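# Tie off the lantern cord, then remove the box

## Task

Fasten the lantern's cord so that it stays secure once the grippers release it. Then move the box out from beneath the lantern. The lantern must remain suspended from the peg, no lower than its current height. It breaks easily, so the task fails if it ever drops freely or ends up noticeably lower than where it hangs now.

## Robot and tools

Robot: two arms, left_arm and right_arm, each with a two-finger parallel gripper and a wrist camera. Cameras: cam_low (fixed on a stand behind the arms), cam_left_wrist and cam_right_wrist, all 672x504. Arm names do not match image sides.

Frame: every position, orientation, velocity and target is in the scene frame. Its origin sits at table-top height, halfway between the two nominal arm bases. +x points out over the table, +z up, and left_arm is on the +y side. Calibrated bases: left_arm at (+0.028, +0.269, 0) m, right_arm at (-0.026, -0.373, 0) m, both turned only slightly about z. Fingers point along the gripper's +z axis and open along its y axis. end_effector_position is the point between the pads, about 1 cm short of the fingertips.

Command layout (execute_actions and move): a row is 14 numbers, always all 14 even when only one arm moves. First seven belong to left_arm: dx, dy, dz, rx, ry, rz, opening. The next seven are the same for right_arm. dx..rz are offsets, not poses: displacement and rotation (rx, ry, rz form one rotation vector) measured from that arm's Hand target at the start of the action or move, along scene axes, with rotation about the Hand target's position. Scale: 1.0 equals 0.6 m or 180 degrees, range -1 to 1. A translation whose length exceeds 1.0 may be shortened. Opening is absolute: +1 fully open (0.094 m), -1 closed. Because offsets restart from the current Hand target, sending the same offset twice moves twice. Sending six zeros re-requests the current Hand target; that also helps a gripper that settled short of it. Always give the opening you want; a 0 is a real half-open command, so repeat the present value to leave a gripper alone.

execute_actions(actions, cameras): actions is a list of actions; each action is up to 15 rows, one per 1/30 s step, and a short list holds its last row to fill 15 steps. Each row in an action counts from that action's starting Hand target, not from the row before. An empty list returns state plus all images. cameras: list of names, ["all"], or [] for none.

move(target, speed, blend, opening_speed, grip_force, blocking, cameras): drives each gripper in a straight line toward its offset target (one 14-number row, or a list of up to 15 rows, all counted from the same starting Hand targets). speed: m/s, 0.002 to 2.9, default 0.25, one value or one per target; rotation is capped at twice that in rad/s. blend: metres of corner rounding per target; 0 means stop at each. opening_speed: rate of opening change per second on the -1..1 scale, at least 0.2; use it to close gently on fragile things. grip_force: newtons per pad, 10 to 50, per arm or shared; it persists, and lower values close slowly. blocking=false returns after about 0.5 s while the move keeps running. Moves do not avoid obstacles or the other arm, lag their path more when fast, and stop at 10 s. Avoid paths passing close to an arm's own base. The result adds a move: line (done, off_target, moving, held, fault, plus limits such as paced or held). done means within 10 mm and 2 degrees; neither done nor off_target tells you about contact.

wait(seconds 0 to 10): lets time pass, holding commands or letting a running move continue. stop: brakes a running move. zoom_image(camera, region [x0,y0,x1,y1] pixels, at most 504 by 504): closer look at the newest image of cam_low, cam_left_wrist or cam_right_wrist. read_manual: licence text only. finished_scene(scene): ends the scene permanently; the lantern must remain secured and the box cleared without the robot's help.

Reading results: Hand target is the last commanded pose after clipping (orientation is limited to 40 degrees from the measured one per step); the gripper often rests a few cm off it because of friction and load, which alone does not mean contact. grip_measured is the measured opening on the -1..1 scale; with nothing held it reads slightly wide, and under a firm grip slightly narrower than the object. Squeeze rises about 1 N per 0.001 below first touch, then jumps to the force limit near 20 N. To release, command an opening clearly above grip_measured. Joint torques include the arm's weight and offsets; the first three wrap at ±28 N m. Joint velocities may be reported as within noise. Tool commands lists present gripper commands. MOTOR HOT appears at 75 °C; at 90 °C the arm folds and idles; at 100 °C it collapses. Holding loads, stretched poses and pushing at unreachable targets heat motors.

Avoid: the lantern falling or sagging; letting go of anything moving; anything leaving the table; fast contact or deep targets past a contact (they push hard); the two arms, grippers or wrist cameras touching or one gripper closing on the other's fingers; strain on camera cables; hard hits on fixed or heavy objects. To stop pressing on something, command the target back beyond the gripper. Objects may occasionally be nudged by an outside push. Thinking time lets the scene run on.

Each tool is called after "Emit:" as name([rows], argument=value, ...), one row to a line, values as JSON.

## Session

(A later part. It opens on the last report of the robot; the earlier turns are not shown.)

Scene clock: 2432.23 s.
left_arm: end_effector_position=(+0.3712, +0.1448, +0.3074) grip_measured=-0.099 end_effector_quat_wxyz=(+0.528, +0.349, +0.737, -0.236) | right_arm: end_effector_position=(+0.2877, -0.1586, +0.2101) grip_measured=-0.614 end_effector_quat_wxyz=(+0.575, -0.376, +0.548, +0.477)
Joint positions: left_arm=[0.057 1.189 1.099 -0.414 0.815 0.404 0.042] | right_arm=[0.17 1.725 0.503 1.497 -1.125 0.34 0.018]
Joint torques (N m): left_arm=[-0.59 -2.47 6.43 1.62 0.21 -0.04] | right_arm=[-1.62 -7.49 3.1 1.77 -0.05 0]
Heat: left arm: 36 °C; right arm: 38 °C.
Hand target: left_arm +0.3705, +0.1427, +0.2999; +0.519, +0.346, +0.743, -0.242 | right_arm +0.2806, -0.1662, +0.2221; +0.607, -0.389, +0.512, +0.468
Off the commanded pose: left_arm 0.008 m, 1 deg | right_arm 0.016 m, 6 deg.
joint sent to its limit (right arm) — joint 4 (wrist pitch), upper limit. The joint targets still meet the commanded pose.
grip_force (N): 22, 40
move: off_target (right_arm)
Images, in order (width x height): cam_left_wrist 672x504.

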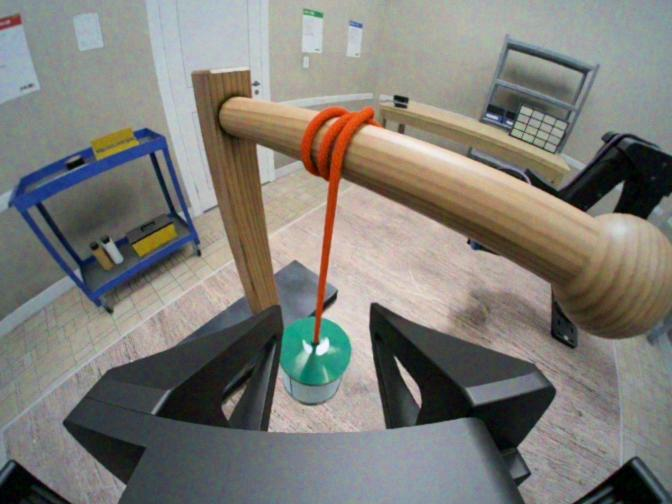

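Emit:
execute_actions(actions=[])

Scene clock: 2461.17 s.
left_arm: end_effector_position=(+0.3713, +0.1448, +0.3074) grip_measured=-0.099 end_effector_quat_wxyz=(+0.528, +0.349, +0.737, -0.236) | right_arm: end_effector_position=(+0.2877, -0.1586, +0.2101) grip_measured=-0.614 end_effector_quat_wxyz=(+0.575, -0.376, +0.548, +0.477)
Joint positions: left_arm=[0.057 1.189 1.099 -0.413 0.814 0.403 0.042] | right_arm=[0.17 1.725 0.503 1.497 -1.125 0.34 0.018]
Joint velocities: within noise
Joint torques (N m): left_arm=[-0.57 -2.45 6.42 1.59 0.2 -0.08] | right_arm=[-1.61 -7.49 3.1 1.78 -0.05 0]
Heat: left arm: 36 °C; right arm: 39 °C.
Hand target: left_arm +0.3705, +0.1427, +0.2999; +0.519, +0.346, +0.743, -0.242 | right_arm +0.2806, -0.1662, +0.2221; +0.607, -0.389, +0.512, +0.468
Tool commands: left_gripper/opening=-0.1 right_gripper/opening=-0.75
Off the commanded pose: left_arm 0.008 m, 1 deg | right_arm 0.016 m, 6 deg.
grip_force (N): 22, 40

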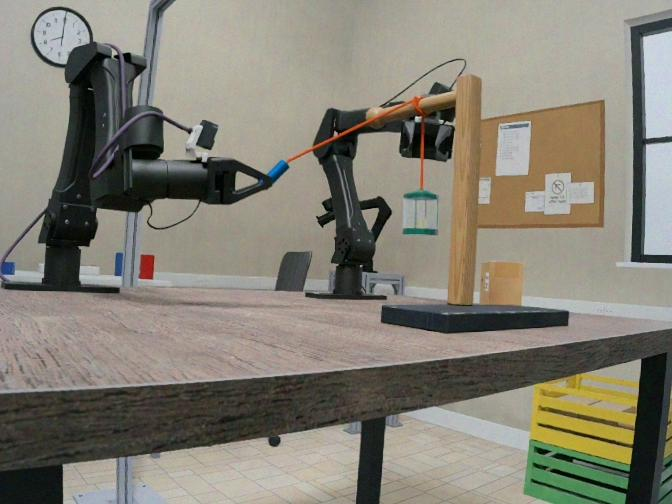

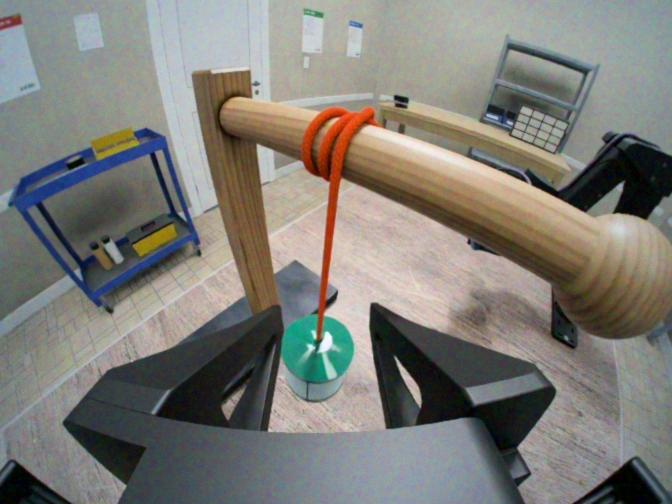

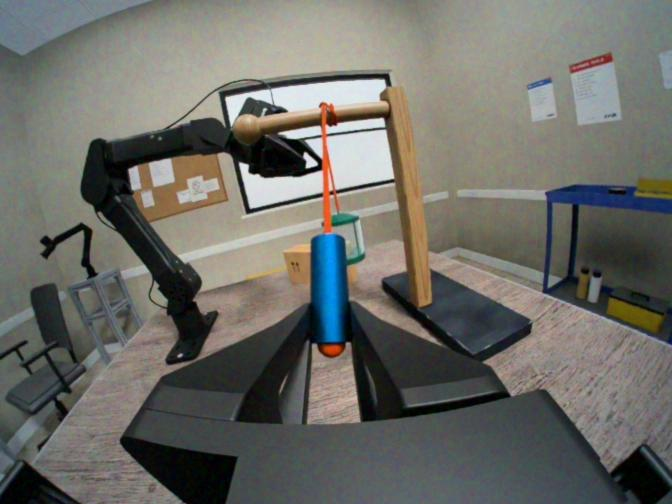

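Emit:
move(target=[0.0379, -0.0444, 0, 0, 0, 0, -0.1, 0, 0, 0, 0, 0, 0, -0.75], speed=0.08, grip_force=[40, 40], cameras=["cam_left_wrist"])

Scene clock: 2480.47 s.
left_arm: end_effector_position=(+0.3897, +0.1186, +0.2919) grip_measured=-0.099 end_effector_quat_wxyz=(+0.514, +0.346, +0.746, -0.242) | right_arm: end_effector_position=(+0.2877, -0.1586, +0.2101) grip_measured=-0.614 end_effector_quat_wxyz=(+0.575, -0.376, +0.548, +0.477)
Joint positions: left_arm=[-0.048 1.266 1.099 -0.324 0.725 0.335 0.042] | right_arm=[0.17 1.725 0.503 1.497 -1.125 0.34 0.018]
Joint torques (N m): left_arm=[-0.65 -2.71 10.04 1.58 0.19 -0.14] | right_arm=[-1.61 -7.5 3.1 1.77 -0.05 -0.01]
Heat: left arm: 36 °C; right arm: 39 °C.
Hand target: left_arm +0.3932, +0.1160, +0.2999; +0.519, +0.346, +0.743, -0.243 | right_arm +0.2806, -0.1662, +0.2221; +0.607, -0.389, +0.512, +0.468
Off the commanded pose: left_arm 0.009 m, 1 deg | right_arm 0.016 m, 6 deg.
joint sent to its limit (right arm) — joint 4 (wrist pitch), upper limit. The joint targets still meet the commanded pose.
grip_force (N): 40, 40
move: off_target (right_arm)
Images, in order (width x height): cam_left_wrist 672x504.

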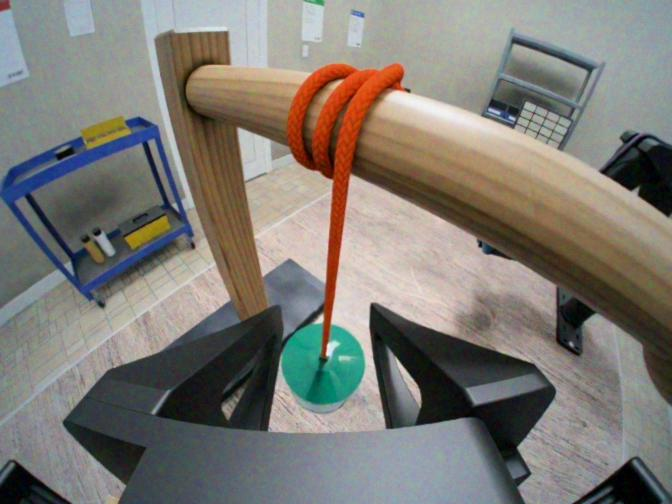

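Emit:
move(target=[0.0238, -0.0279, 0, 0, 0, 0, -0.1, 0, 0, 0, 0, 0, 0, -0.75], speed=0.08, cameras=["cam_left_wrist"])

Scene clock: 2510.73 s.
left_arm: end_effector_position=(+0.4030, +0.1023, +0.2918) grip_measured=-0.099 end_effector_quat_wxyz=(+0.514, +0.347, +0.746, -0.242) | right_arm: end_effector_position=(+0.2877, -0.1586, +0.2101) grip_measured=-0.614 end_effector_quat_wxyz=(+0.575, -0.376, +0.548, +0.477)
Joint positions: left_arm=[-0.103 1.321 1.133 -0.281 0.676 0.303 0.042] | right_arm=[0.17 1.725 0.503 1.497 -1.125 0.34 0.018]
Joint torques (N m): left_arm=[-0.58 -2.97 10.36 1.67 0.12 -0.1] | right_arm=[-1.62 -7.49 3.1 1.77 -0.05 0]
Heat: left arm: 40 °C; right arm: 39 °C.
Hand target: left_arm +0.4075, +0.0993, +0.3000; +0.520, +0.347, +0.742, -0.242 | right_arm +0.2806, -0.1662, +0.2221; +0.607, -0.389, +0.512, +0.468
Off the commanded pose: left_arm 0.010 m, 1 deg | right_arm 0.016 m, 6 deg.
joint sent to its limit (right arm) — joint 4 (wrist pitch), upper limit. The joint targets still meet the commanded pose.
grip_force (N): 40, 40
move: off_target (right_arm)
Images, in order (width x height): cam_left_wrist 672x504.

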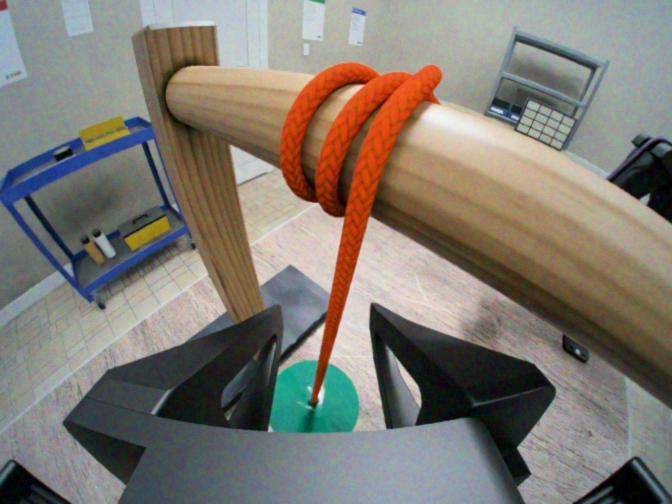

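Emit:
wait(seconds=0.3, cameras=["all"])

Scene clock: 2541.67 s.
left_arm: end_effector_position=(+0.4031, +0.1024, +0.2917) grip_measured=-0.099 end_effector_quat_wxyz=(+0.514, +0.346, +0.746, -0.242) | right_arm: end_effector_position=(+0.2877, -0.1586, +0.2101) grip_measured=-0.614 end_effector_quat_wxyz=(+0.575, -0.376, +0.548, +0.477)
Joint positions: left_arm=[-0.103 1.321 1.133 -0.281 0.675 0.302 0.042] | right_arm=[0.17 1.725 0.503 1.497 -1.125 0.34 0.018]
Joint torques (N m): left_arm=[-0.66 -2.99 10.41 1.68 0.15 -0.08] | right_arm=[-1.61 -7.49 3.1 1.77 -0.05 0]
Heat: left arm: 41 °C; right arm: 39 °C.
Hand target: left_arm +0.4076, +0.0993, +0.3000; +0.520, +0.346, +0.742, -0.242 | right_arm +0.2806, -0.1662, +0.2221; +0.607, -0.389, +0.512, +0.468
Tool commands: left_gripper/opening=-0.1 right_gripper/opening=-0.75
Off the commanded pose: left_arm 0.010 m, 1 deg | right_arm 0.016 m, 6 deg.
grip_force (N): 40, 40
wait: 0.30 s; at rest from the start

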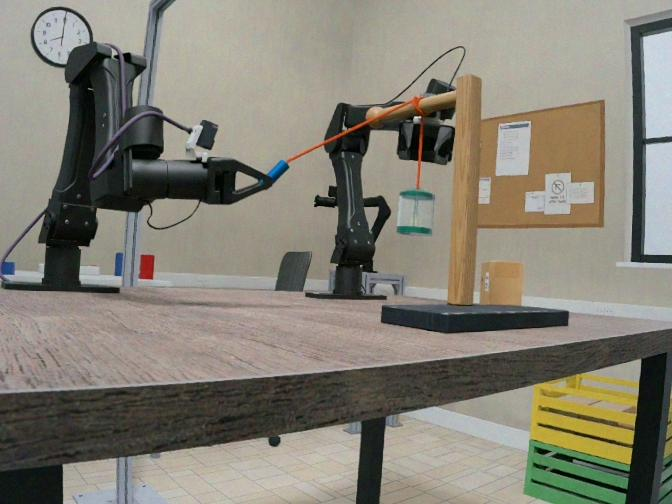

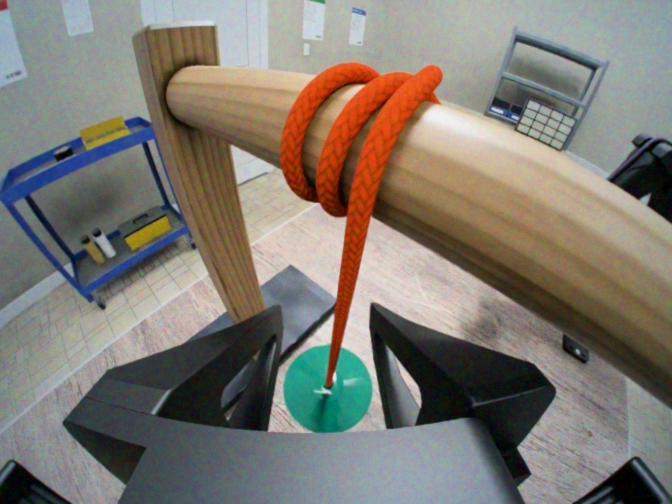

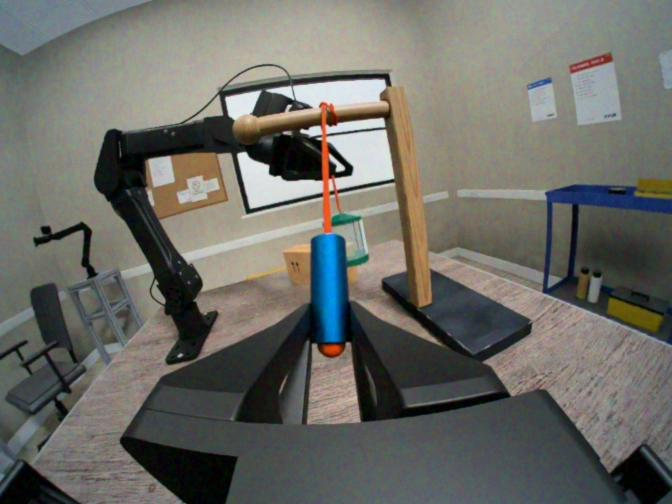

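Emit:
wait(seconds=2, cameras=["cam_left_wrist", "cam_low"])

Scene clock: 2554.47 s.
left_arm: end_effector_position=(+0.4031, +0.1024, +0.2917) grip_measured=-0.099 end_effector_quat_wxyz=(+0.514, +0.346, +0.746, -0.242) | right_arm: end_effector_position=(+0.2877, -0.1586, +0.2101) grip_measured=-0.614 end_effector_quat_wxyz=(+0.575, -0.376, +0.548, +0.477)
Joint positions: left_arm=[-0.103 1.321 1.133 -0.281 0.675 0.302 0.042] | right_arm=[0.17 1.725 0.503 1.497 -1.125 0.34 0.018]
Joint torques (N m): left_arm=[-0.61 -2.93 10.43 1.7 0.13 -0.11] | right_arm=[-1.61 -7.47 3.1 1.77 -0.05 0]
Heat: left arm: 41 °C; right arm: 39 °C.
Hand target: left_arm +0.4075, +0.0993, +0.3000; +0.519, +0.346, +0.743, -0.242 | right_arm +0.2806, -0.1662, +0.2221; +0.607, -0.389, +0.512, +0.468
Tool commands: left_gripper/opening=-0.1 right_gripper/opening=-0.75
Off the commanded pose: left_arm 0.010 m, 1 deg | right_arm 0.016 m, 6 deg.
grip_force (N): 40, 40
wait: 2.00 s; at rest from the start
Images, in order (width x height): cam_low 672x504, cam_left_wrist 672x504.

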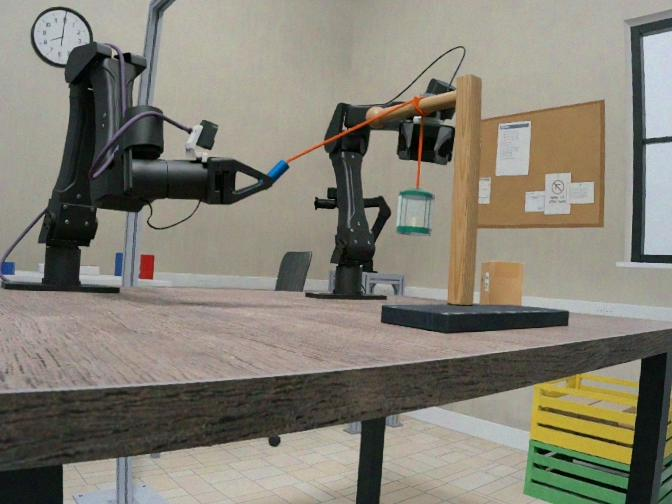

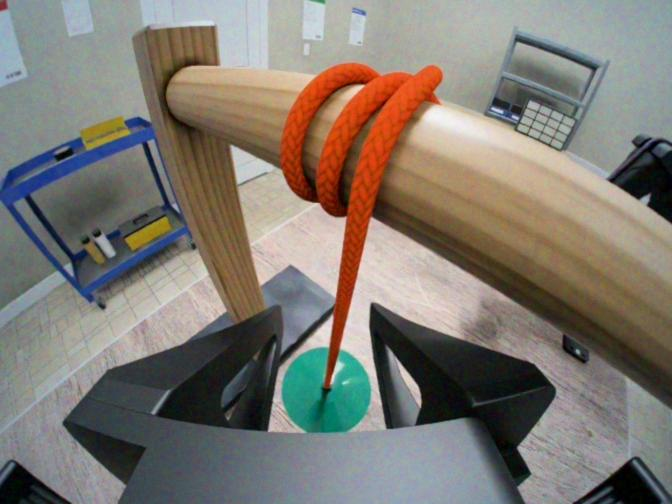

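Emit:
move(target=[0.0, 0.0, 0, 0, 0, 0, -1.0, 0, 0, 0, 0, 0, 0, -0.75], speed=0.08, opening_speed=0.7, cameras=["cam_left_wrist", "cam_low"])

Scene clock: 2580.90 s.
left_arm: end_effector_position=(+0.4032, +0.1024, +0.2920) grip_measured=-0.957 end_effector_quat_wxyz=(+0.515, +0.346, +0.746, -0.242) | right_arm: end_effector_position=(+0.2877, -0.1586, +0.2101) grip_measured=-0.614 end_effector_quat_wxyz=(+0.575, -0.376, +0.548, +0.477)
Joint positions: left_arm=[-0.103 1.321 1.133 -0.28 0.675 0.302 0.002] | right_arm=[0.17 1.725 0.503 1.497 -1.125 0.34 0.018]
Joint torques (N m): left_arm=[-0.62 -2.89 10.41 1.66 0.15 -0.09] | right_arm=[-1.61 -7.49 3.11 1.77 -0.05 0]
Heat: left arm: 41 °C; right arm: 39 °C.
Hand target: left_arm +0.4075, +0.0993, +0.3000; +0.520, +0.346, +0.742, -0.242 | right_arm +0.2806, -0.1662, +0.2221; +0.607, -0.389, +0.512, +0.468
Off the commanded pose: left_arm 0.010 m, 1 deg | right_arm 0.016 m, 6 deg.
joint sent to its limit (right arm) — joint 4 (wrist pitch), upper limit. The joint targets still meet the commanded pose.
grip_force (N): 40, 40
move: off_target (right_arm)
Images, in order (width x height): cam_low 672x504, cam_left_wrist 672x504.

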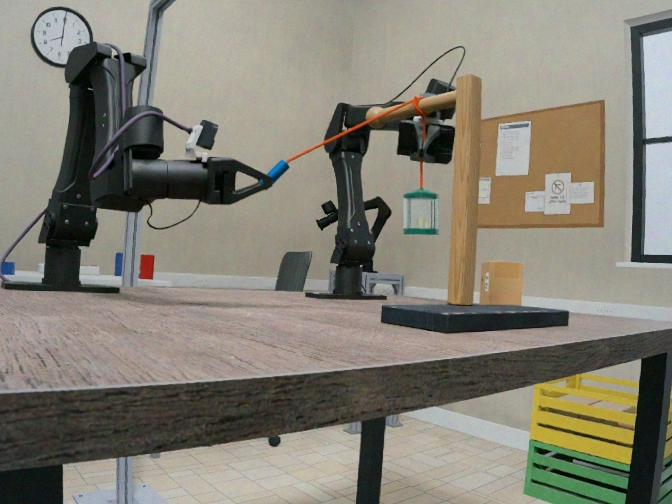

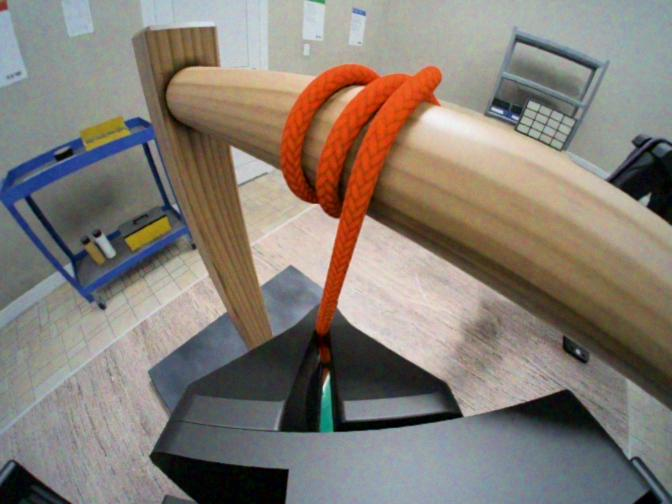

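Emit:
move([
  [0, 0, 0, 0, 0, 0, -1.0, 0.0490, 0.0962, -0.1092, -0.0531, 0.0157, -0.0166, -0.75],
  [0, 0, 0, 0, 0, 0, -1.0, 0.0895, 0.1902, -0.1877, -0.0949, 0.0317, -0.0386, -0.75],
], speed=0.08, blend=[0.03, 0], grip_force=[40, 15], cameras=["cam_low", "cam_right_wrist"])

Scene clock: 2601.03 s.
left_arm: end_effector_position=(+0.4033, +0.1025, +0.2920) grip_measured=-0.958 end_effector_quat_wxyz=(+0.515, +0.346, +0.746, -0.242) | right_arm: end_effector_position=(+0.3315, -0.0533, +0.1253) grip_measured=-0.607 end_effector_quat_wxyz=(+0.562, -0.418, +0.608, +0.373)
Joint positions: left_arm=[-0.103 1.321 1.133 -0.28 0.674 0.302 0.002] | right_arm=[0.497 1.969 0.73 1.12 -0.703 -0.093 0.018]
Joint torques (N m): left_arm=[-0.66 -2.92 10.44 1.68 0.14 -0.08] | right_arm=[0.16 -7.09 5.91 0.75 0.05 -0.13]
Heat: left arm: 42 °C; right arm: 38 °C.
Hand target: left_arm +0.4075, +0.0993, +0.3000; +0.520, +0.346, +0.742, -0.242 | right_arm +0.3344, -0.0521, +0.1095; +0.544, -0.419, +0.627, +0.368
Off the commanded pose: left_arm 0.010 m, 1 deg | right_arm 0.016 m, 3 deg.
grip_force (N): 40, 15
move: off_target (right_arm)
Images, in order (width x height): cam_low 672x504, cam_right_wrist 672x504.

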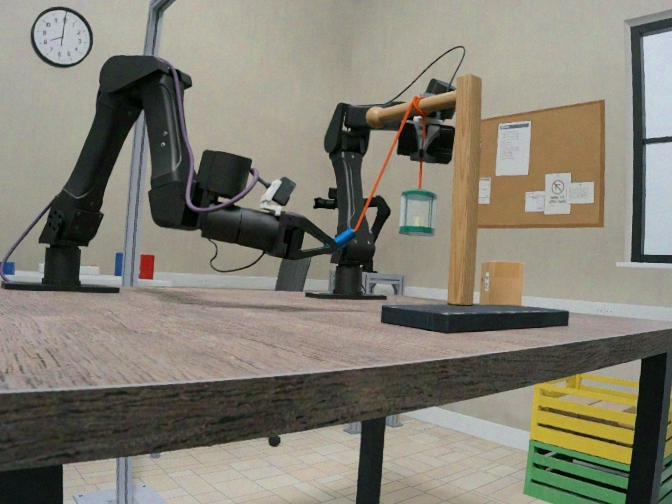

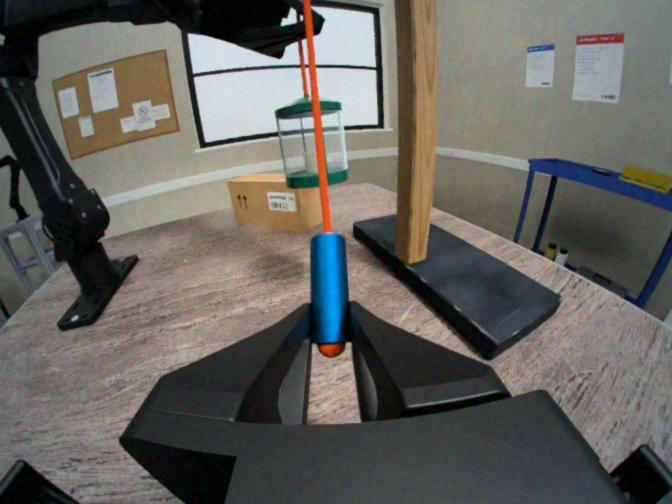

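Emit:
move([
  [0, 0, 0, 0, 0, 0, -1.0, 0.0455, 0.1083, -0.0485, -0.0305, 0.0136, -0.0222, -0.612],
  [0, 0, 0, 0, 0, 0, -1.0, 0.0960, 0.2227, -0.0648, -0.0400, 0.0195, -0.0444, -0.612],
], speed=0.08, blend=[0.03, 0], grip_force=[40, 15], cameras=["cam_low", "cam_right_wrist"])

Scene clock: 2621.03 s.
left_arm: end_effector_position=(+0.4037, +0.1029, +0.2918) grip_measured=-0.958 end_effector_quat_wxyz=(+0.515, +0.345, +0.747, -0.240) | right_arm: end_effector_position=(+0.3925, +0.0805, +0.1214) grip_measured=-0.607 end_effector_quat_wxyz=(+0.582, -0.393, +0.640, +0.313)
Joint positions: left_arm=[-0.103 1.321 1.133 -0.28 0.671 0.302 0.002] | right_arm=[0.751 2.258 1.284 0.84 -0.305 -0.097 0.018]
Joint torques (N m): left_arm=[-0.65 -2.95 10.39 1.68 0.19 -0.1] | right_arm=[0.44 -8.99 6.67 0.29 0.11 0.19]
Heat: left arm: 42 °C; right arm: 34 °C.
Hand target: left_arm +0.4075, +0.0993, +0.3000; +0.520, +0.346, +0.742, -0.242 | right_arm +0.3920, +0.0815, +0.0706; +0.521, -0.397, +0.693, +0.301
Off the commanded pose: left_arm 0.010 m, 1 deg | right_arm 0.051 m, 9 deg.
grip_force (N): 40, 15
move: off_target (right_arm)
Images, in order (width x height): cam_low 672x504, cam_right_wrist 672x504.

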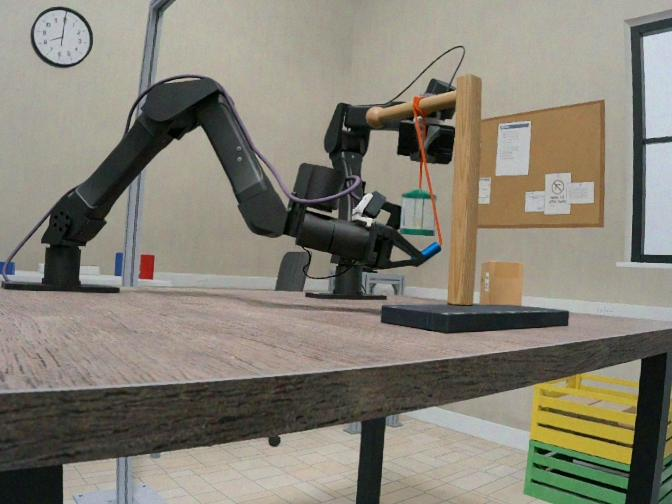

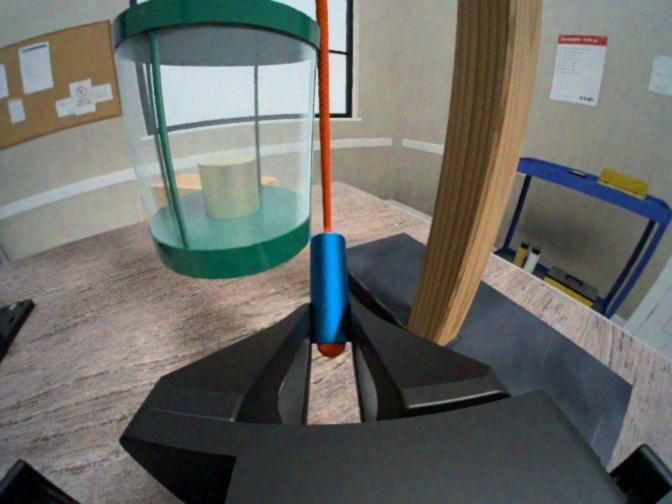

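Emit:
move(target=[0, 0, 0, 0, 0, 0, -1.0, -0.045, -0.0808, 0.0573, 0, 0, 0, -0.612], speed=0.08, cameras=["cam_low", "cam_right_wrist"])

Scene clock: 2648.67 s.
left_arm: end_effector_position=(+0.4038, +0.1031, +0.2915) grip_measured=-0.958 end_effector_quat_wxyz=(+0.515, +0.345, +0.747, -0.240) | right_arm: end_effector_position=(+0.3688, +0.0400, +0.1127) grip_measured=-0.607 end_effector_quat_wxyz=(+0.545, -0.396, +0.673, +0.306)
Joint positions: left_arm=[-0.103 1.321 1.133 -0.281 0.669 0.302 0.002] | right_arm=[0.718 2.106 1.088 0.785 -0.331 -0.097 0.018]
Joint torques (N m): left_arm=[-0.64 -2.99 10.47 1.68 0.19 -0.11] | right_arm=[-0.39 -13.05 4.77 0.7 -0.05 0.07]
Heat: left arm: 42 °C; right arm: 32 °C.
Hand target: left_arm +0.4075, +0.0993, +0.3000; +0.520, +0.346, +0.742, -0.242 | right_arm +0.3648, +0.0331, +0.1050; +0.521, -0.397, +0.693, +0.301
Off the commanded pose: left_arm 0.010 m, 1 deg | right_arm 0.011 m, 4 deg.
grip_force (N): 40, 15
move: off_target (right_arm)
Images, in order (width x height): cam_low 672x504, cam_right_wrist 672x504.

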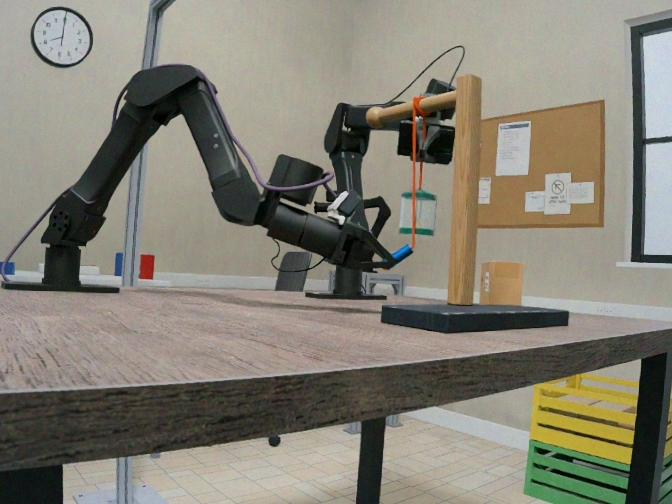

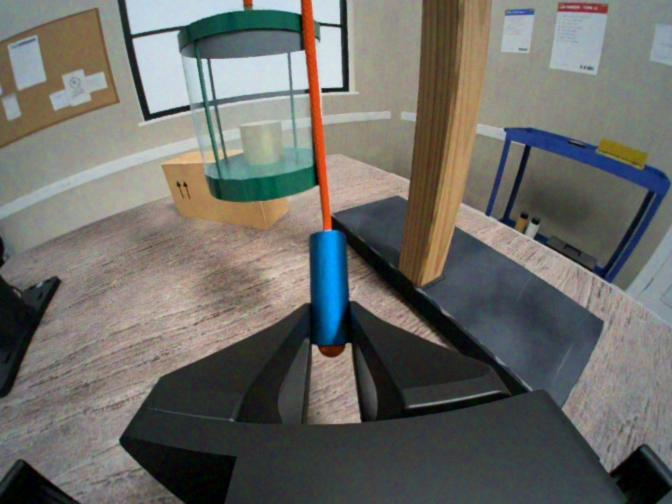

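Emit:
move(target=[0, 0, 0, 0, 0, 0, -1.0, 0.014, 0.0253, -0.0267, 0, 0, 0, -0.606], speed=0.05, cameras=["cam_low", "cam_right_wrist"])

Scene clock: 2680.07 s.
left_arm: end_effector_position=(+0.4038, +0.1031, +0.2915) grip_measured=-0.958 end_effector_quat_wxyz=(+0.515, +0.345, +0.747, -0.240) | right_arm: end_effector_position=(+0.3733, +0.0467, +0.1127) grip_measured=-0.601 end_effector_quat_wxyz=(+0.548, -0.397, +0.670, +0.307)
Joint positions: left_arm=[-0.103 1.321 1.133 -0.281 0.669 0.302 0.002] | right_arm=[0.722 2.133 1.123 0.785 -0.331 -0.097 0.019]
Joint torques (N m): left_arm=[-0.65 -2.89 10.33 1.68 0.2 -0.09] | right_arm=[0.4 -8.73 7.01 0.88 0.08 0.1]
Heat: left arm: 42 °C; right arm: 35 °C.
Hand target: left_arm +0.4075, +0.0993, +0.3000; +0.520, +0.346, +0.742, -0.242 | right_arm +0.3734, +0.0482, +0.0889; +0.521, -0.397, +0.693, +0.301
Off the commanded pose: left_arm 0.010 m, 1 deg | right_arm 0.024 m, 4 deg.
grip_force (N): 40, 15
move: off_target (right_arm)
Images, in order (width x height): cam_low 672x504, cam_right_wrist 672x504.

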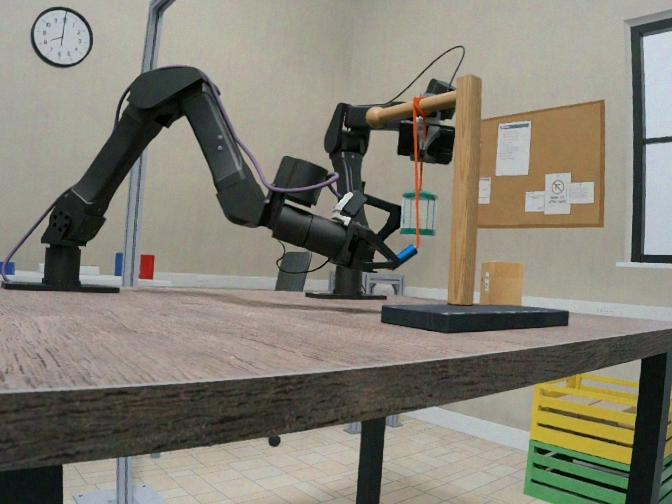

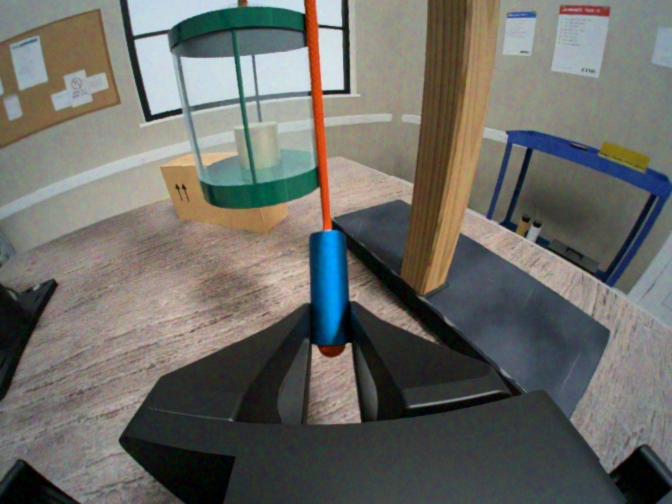

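Emit:
move(target=[0, 0, 0, 0, 0, 0, -1.0, 0.0, 0.0, 0.015, 0, 0, 0, -0.600], speed=0.05, cameras=["cam_right_wrist"])

Emit:
zoom_image(camera="cam_right_wrist", region=[230, 180, 430, 380])

Scene clock: 2699.80 s.
left_arm: end_effector_position=(+0.4038, +0.1031, +0.2915) grip_measured=-0.958 end_effector_quat_wxyz=(+0.515, +0.345, +0.747, -0.240) | right_arm: end_effector_position=(+0.3740, +0.0472, +0.1132) grip_measured=-0.597 end_effector_quat_wxyz=(+0.547, -0.397, +0.670, +0.307)
Joint positions: left_arm=[-0.103 1.321 1.133 -0.281 0.669 0.302 0.002] | right_arm=[0.722 2.133 1.128 0.777 -0.331 -0.097 0.019]
Joint torques (N m): left_arm=[-0.7 -2.95 10.43 1.68 0.2 -0.09] | right_arm=[0.42 -10.45 7.31 0.7 0.07 0.11]
Heat: left arm: 43 °C; right arm: 34 °C.
Hand target: left_arm +0.4075, +0.0993, +0.3000; +0.520, +0.346, +0.742, -0.242 | right_arm +0.3734, +0.0482, +0.0980; +0.521, -0.397, +0.693, +0.301
Off the commanded pose: left_arm 0.010 m, 1 deg | right_arm 0.015 m, 4 deg.
grip_force (N): 40, 15
move: off_target (right_arm)
Images, in order (width x height): cam_right_wrist 672x504.

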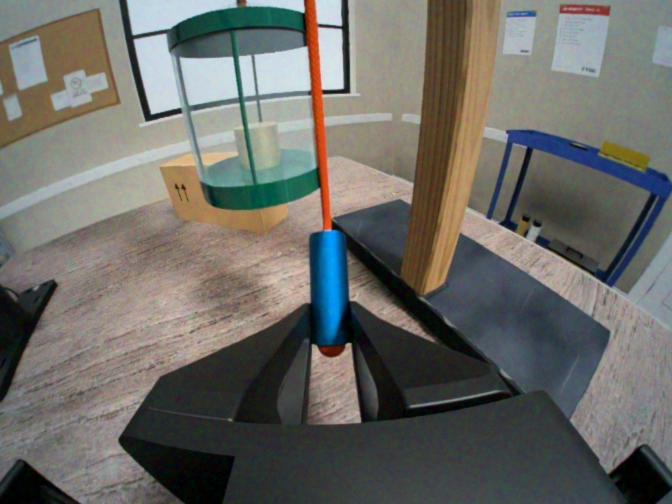

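Scaled by 2.520 from the camera's 672x504 image, which has a finer 960x720 frame.

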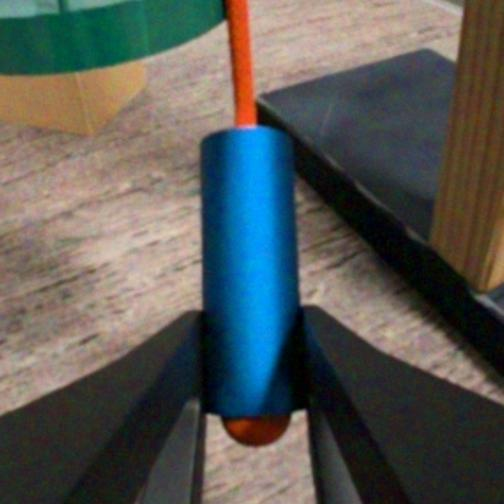

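Emit:
move(target=[0, 0, 0, 0, 0, 0, -1.0, 0.0, 0.0, 0.0, 0, 0, 0, -0.595], speed=0.05, cameras=["cam_right_wrist"])

Scene clock: 2704.27 s.
left_arm: end_effector_position=(+0.4038, +0.1031, +0.2915) grip_measured=-0.958 end_effector_quat_wxyz=(+0.515, +0.345, +0.747, -0.240) | right_arm: end_effector_position=(+0.3740, +0.0472, +0.1131) grip_measured=-0.594 end_effector_quat_wxyz=(+0.547, -0.397, +0.670, +0.307)
Joint positions: left_arm=[-0.103 1.321 1.133 -0.281 0.669 0.302 0.002] | right_arm=[0.722 2.133 1.128 0.777 -0.331 -0.097 0.019]
Joint torques (N m): left_arm=[-0.62 -2.92 10.4 1.68 0.2 -0.11] | right_arm=[0.42 -10.45 7.3 0.69 0.07 0.11]
Heat: left arm: 43 °C; right arm: 34 °C.
Hand target: left_arm +0.4075, +0.0993, +0.3000; +0.520, +0.346, +0.742, -0.242 | right_arm +0.3734, +0.0481, +0.0979; +0.521, -0.397, +0.693, +0.301
Off the commanded pose: left_arm 0.010 m, 1 deg | right_arm 0.015 m, 4 deg.
grip_force (N): 40, 15
move: off_target (right_arm)
Images, in order (width x height): cam_right_wrist 672x504.

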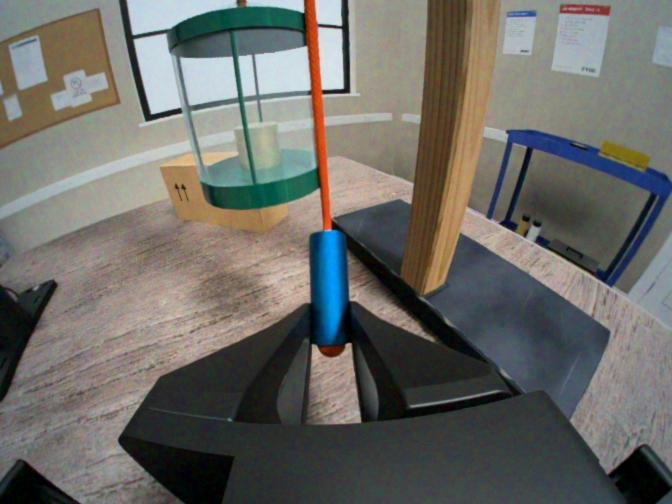

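Emit:
wait(seconds=0.2, cameras=["cam_low"])

Emit:
zoom_image(camera="cam_low", region=[340, 80, 500, 290])

Scene clock: 2710.17 s.
left_arm: end_effector_position=(+0.4038, +0.1031, +0.2915) grip_measured=-0.958 end_effector_quat_wxyz=(+0.515, +0.345, +0.747, -0.240) | right_arm: end_effector_position=(+0.3740, +0.0472, +0.1131) grip_measured=-0.594 end_effector_quat_wxyz=(+0.547, -0.397, +0.670, +0.307)
Joint positions: left_arm=[-0.103 1.321 1.133 -0.281 0.669 0.302 0.002] | right_arm=[0.722 2.133 1.128 0.777 -0.331 -0.097 0.019]
Joint torques (N m): left_arm=[-0.69 -2.95 10.35 1.68 0.2 -0.08] | right_arm=[0.42 -10.44 7.31 0.7 0.08 0.1]
Heat: left arm: 43 °C; right arm: 34 °C.
Hand target: left_arm +0.4075, +0.0993, +0.3000; +0.520, +0.346, +0.742, -0.242 | right_arm +0.3734, +0.0481, +0.0979; +0.521, -0.397, +0.693, +0.301
Tool commands: left_gripper/opening=-1.0 right_gripper/opening=-0.595
Off the commanded pose: left_arm 0.010 m, 1 deg | right_arm 0.015 m, 4 deg.
grip_force (N): 40, 15
wait: 0.20 s; at rest from the start
Images, in order (width x height): cam_low 672x504.

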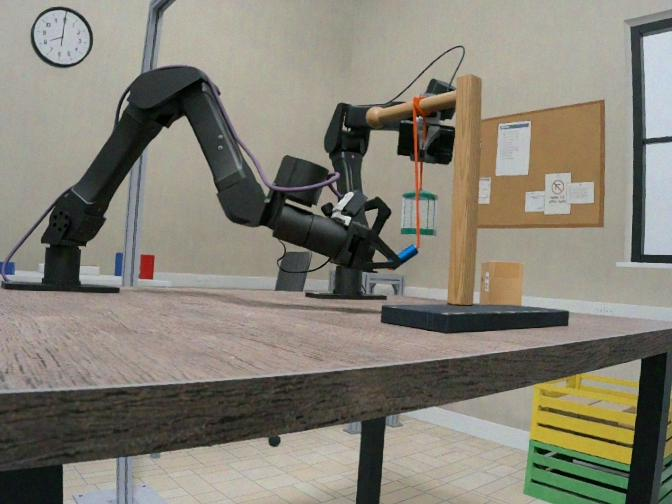

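Scaled by 2.400 from the camera's 672x504 image, which has a finer 960x720 frame.

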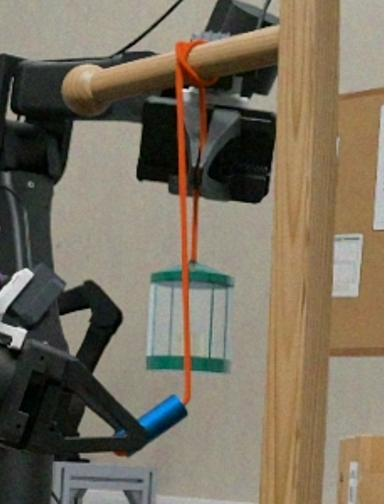

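Emit:
move(target=[0, 0, 0, 0, 0, 0, -1.0, 0.0, 0.0, 0.0, 0, 0, 0, -0.591], speed=0.05, cameras=["cam_right_wrist"])

Scene clock: 2722.77 s.
left_arm: end_effector_position=(+0.4038, +0.1031, +0.2915) grip_measured=-0.958 end_effector_quat_wxyz=(+0.515, +0.345, +0.747, -0.240) | right_arm: end_effector_position=(+0.3731, +0.0461, +0.1072) grip_measured=-0.591 end_effector_quat_wxyz=(+0.537, -0.398, +0.678, +0.305)
Joint positions: left_arm=[-0.103 1.321 1.133 -0.281 0.669 0.302 0.002] | right_arm=[0.722 2.133 1.128 0.752 -0.329 -0.097 0.019]
Joint torques (N m): left_arm=[-0.65 -2.97 10.39 1.69 0.19 -0.08] | right_arm=[0.42 -10.37 7.51 0.88 0.05 0.11]
Heat: left arm: 43 °C; right arm: 34 °C.
Hand target: left_arm +0.4075, +0.0993, +0.3000; +0.520, +0.346, +0.742, -0.242 | right_arm +0.3734, +0.0481, +0.0979; +0.521, -0.397, +0.693, +0.301
Off the commanded pose: left_arm 0.010 m, 1 deg | right_arm 0.009 m, 3 deg.
grip_force (N): 40, 15
move: off_target (right_arm)
Images, in order (width x height): cam_right_wrist 672x504.

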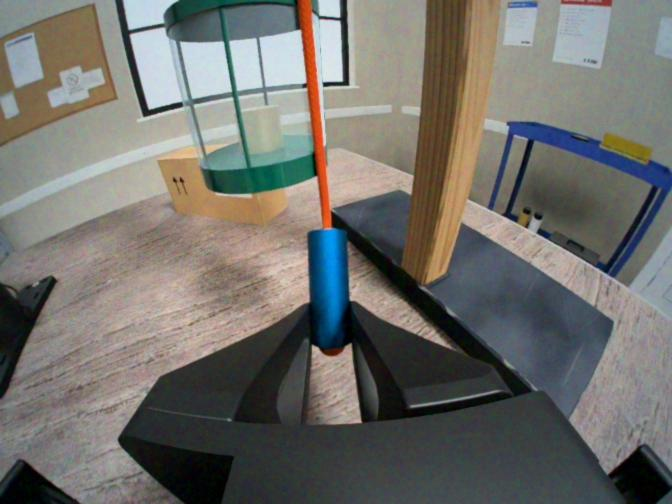

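Emit:
move(target=[0, 0, 0, 0, 0, 0, -1.0, 0.008, 0.0170, -0.025, 0, 0, 0, -0.591], speed=0.03, cameras=["cam_right_wrist", "cam_low"])

Emit:
zoom_image(camera="cam_low", region=[340, 80, 500, 290])

Scene clock: 2733.73 s.
left_arm: end_effector_position=(+0.4038, +0.1031, +0.2915) grip_measured=-0.958 end_effector_quat_wxyz=(+0.515, +0.345, +0.747, -0.240) | right_arm: end_effector_position=(+0.3771, +0.0561, +0.0989) grip_measured=-0.591 end_effector_quat_wxyz=(+0.537, -0.400, +0.677, +0.305)
Joint positions: left_arm=[-0.103 1.321 1.133 -0.281 0.669 0.302 0.002] | right_arm=[0.733 2.182 1.172 0.758 -0.322 -0.097 0.019]
Joint torques (N m): left_arm=[-0.68 -2.93 10.35 1.69 0.2 -0.1] | right_arm=[0.43 -9.33 7.3 1.07 0.08 0.13]
Heat: left arm: 43 °C; right arm: 34 °C.
Hand target: left_arm +0.4075, +0.0993, +0.3000; +0.520, +0.346, +0.742, -0.242 | right_arm +0.3783, +0.0584, +0.0831; +0.521, -0.397, +0.693, +0.301
Off the commanded pose: left_arm 0.010 m, 1 deg | right_arm 0.016 m, 3 deg.
grip_force (N): 40, 15
move: off_target (right_arm)
Images, in order (width x height): cam_low 672x504, cam_right_wrist 672x504.

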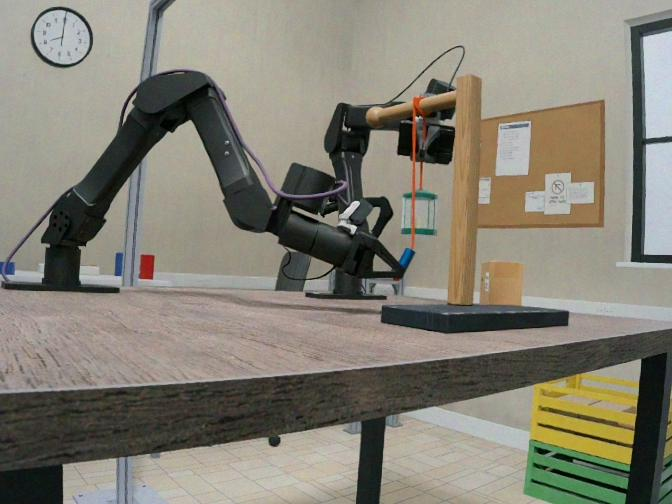

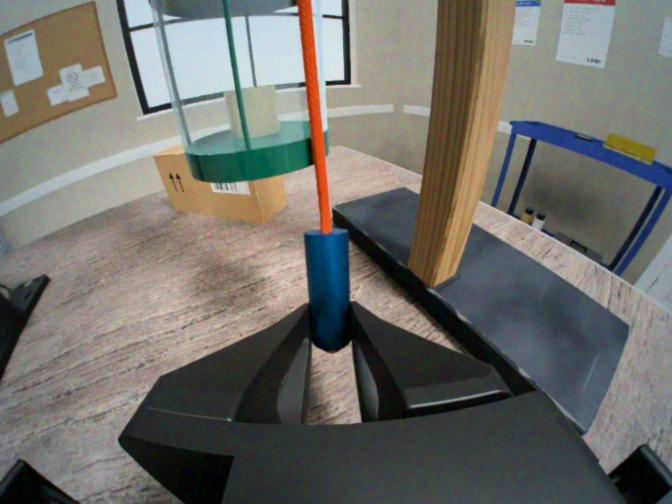

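Scaled by 2.400 from the camera's 672x504 image, which has a finer 960x720 frame.

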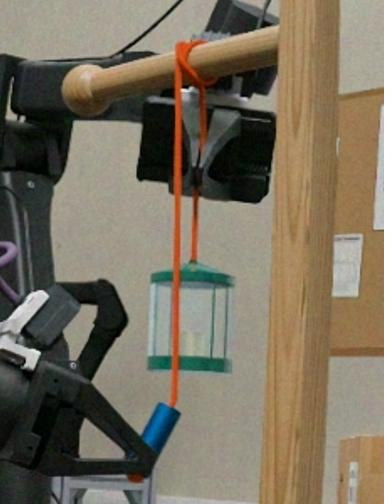

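Emit:
move(target=[0, 0, 0, 0, 0, 0, -1.0, 0.0205, 0.038, -0.016, 0, 0, 0, -0.591], speed=0.03, cameras=["cam_right_wrist", "cam_low"])

Emit:
zoom_image(camera="cam_low", region=[340, 80, 500, 290])

Scene clock: 2750.97 s.
left_arm: end_effector_position=(+0.4038, +0.1031, +0.2915) grip_measured=-0.958 end_effector_quat_wxyz=(+0.515, +0.345, +0.747, -0.240) | right_arm: end_effector_position=(+0.3910, +0.0792, +0.0989) grip_measured=-0.591 end_effector_quat_wxyz=(+0.550, -0.398, +0.667, +0.306)
Joint positions: left_arm=[-0.103 1.321 1.133 -0.281 0.669 0.302 0.002] | right_arm=[0.752 2.268 1.291 0.759 -0.302 -0.097 0.019]
Joint torques (N m): left_arm=[-0.61 -2.99 10.39 1.67 0.2 -0.09] | right_arm=[0.49 -9.83 7.35 0.84 0.08 0.18]
Heat: left arm: 43 °C; right arm: 32 °C.
Hand target: left_arm +0.4075, +0.0993, +0.3000; +0.520, +0.346, +0.742, -0.242 | right_arm +0.3905, +0.0812, +0.0734; +0.521, -0.397, +0.693, +0.301
Off the commanded pose: left_arm 0.010 m, 1 deg | right_arm 0.025 m, 5 deg.
grip_force (N): 40, 15
move: off_target (right_arm)
Images, in order (width x height): cam_low 672x504, cam_right_wrist 672x504.

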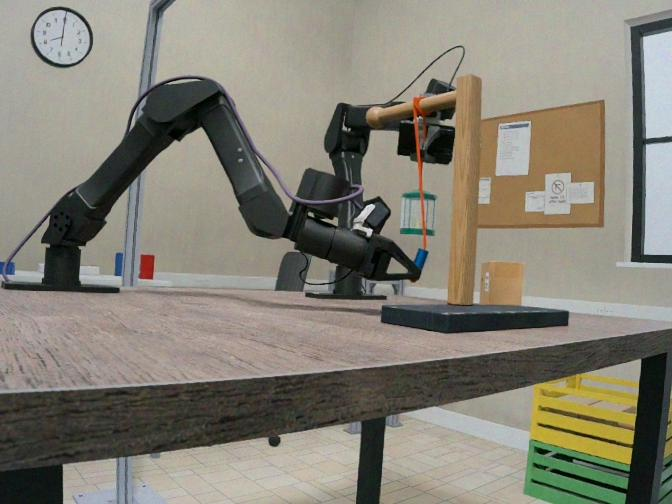

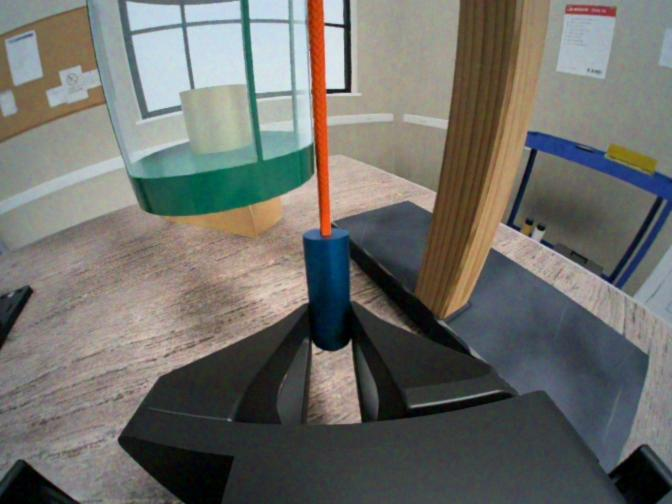

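Scaled by 2.400 from the camera's 672x504 image, which has a finer 960x720 frame.

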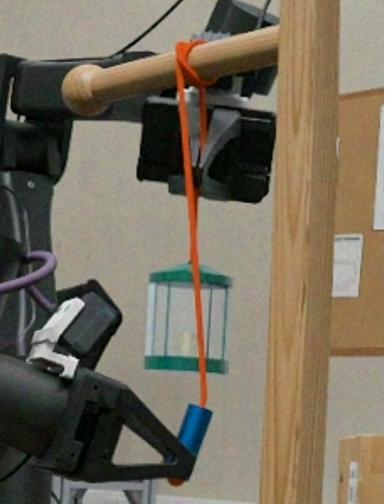

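Emit:
move(target=[0, 0, 0, 0, 0, 0, -1.0, -0.009, -0.0165, 0.006, 0, 0, 0, -0.586], speed=0.03, cameras=["cam_right_wrist", "cam_low"])

Emit:
zoom_image(camera="cam_low", region=[340, 80, 500, 290])

Scene clock: 2776.50 s.
left_arm: end_effector_position=(+0.4038, +0.1031, +0.2915) grip_measured=-0.958 end_effector_quat_wxyz=(+0.515, +0.345, +0.747, -0.240) | right_arm: end_effector_position=(+0.3894, +0.0775, +0.0948) grip_measured=-0.587 end_effector_quat_wxyz=(+0.548, -0.399, +0.669, +0.305)
Joint positions: left_arm=[-0.103 1.321 1.133 -0.281 0.669 0.302 0.002] | right_arm=[0.752 2.268 1.279 0.763 -0.301 -0.097 0.019]
Joint torques (N m): left_arm=[-0.65 -2.93 10.37 1.69 0.19 -0.1] | right_arm=[-0.13 -12.48 4.45 0.9 0 0.17]
Heat: left arm: 43 °C; right arm: 34 °C.
Hand target: left_arm +0.4075, +0.0993, +0.3000; +0.520, +0.346, +0.742, -0.242 | right_arm +0.3851, +0.0713, +0.0771; +0.521, -0.397, +0.693, +0.301
Off the commanded pose: left_arm 0.010 m, 1 deg | right_arm 0.019 m, 4 deg.
grip_force (N): 40, 15
move: off_target (right_arm)
Images, in order (width x height): cam_low 672x504, cam_right_wrist 672x504.

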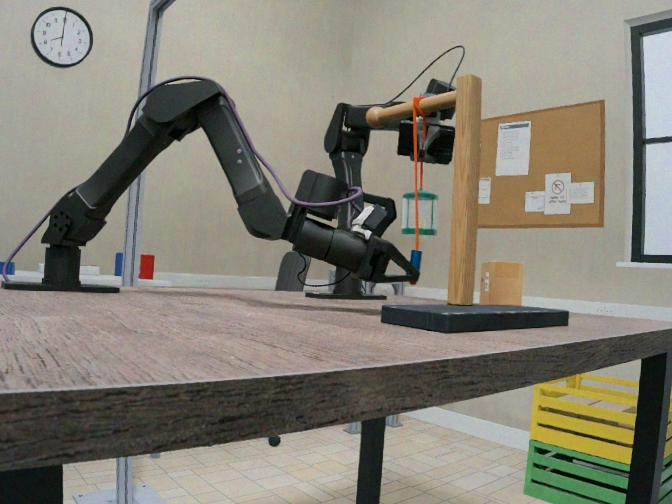

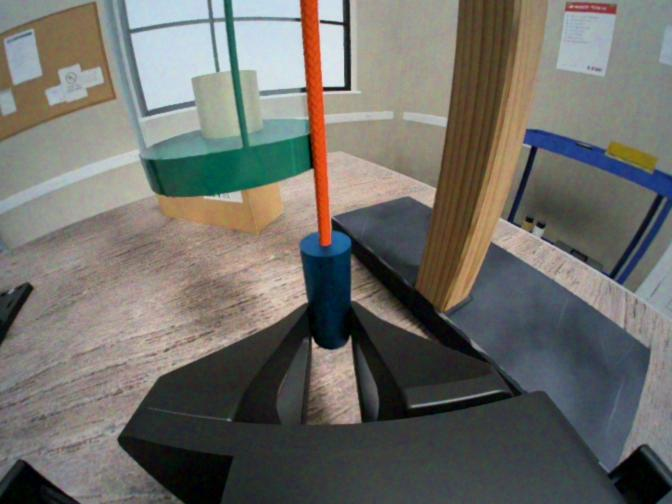

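Scaled by 2.400 from the camera's 672x504 image, which has a finer 960x720 frame.

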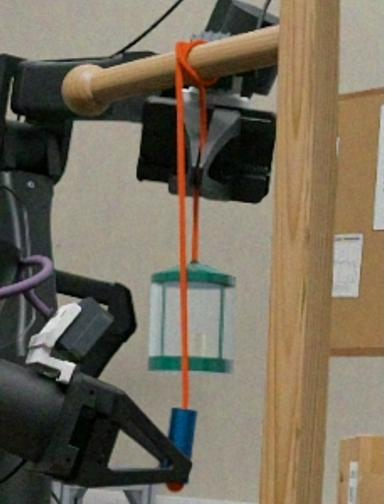

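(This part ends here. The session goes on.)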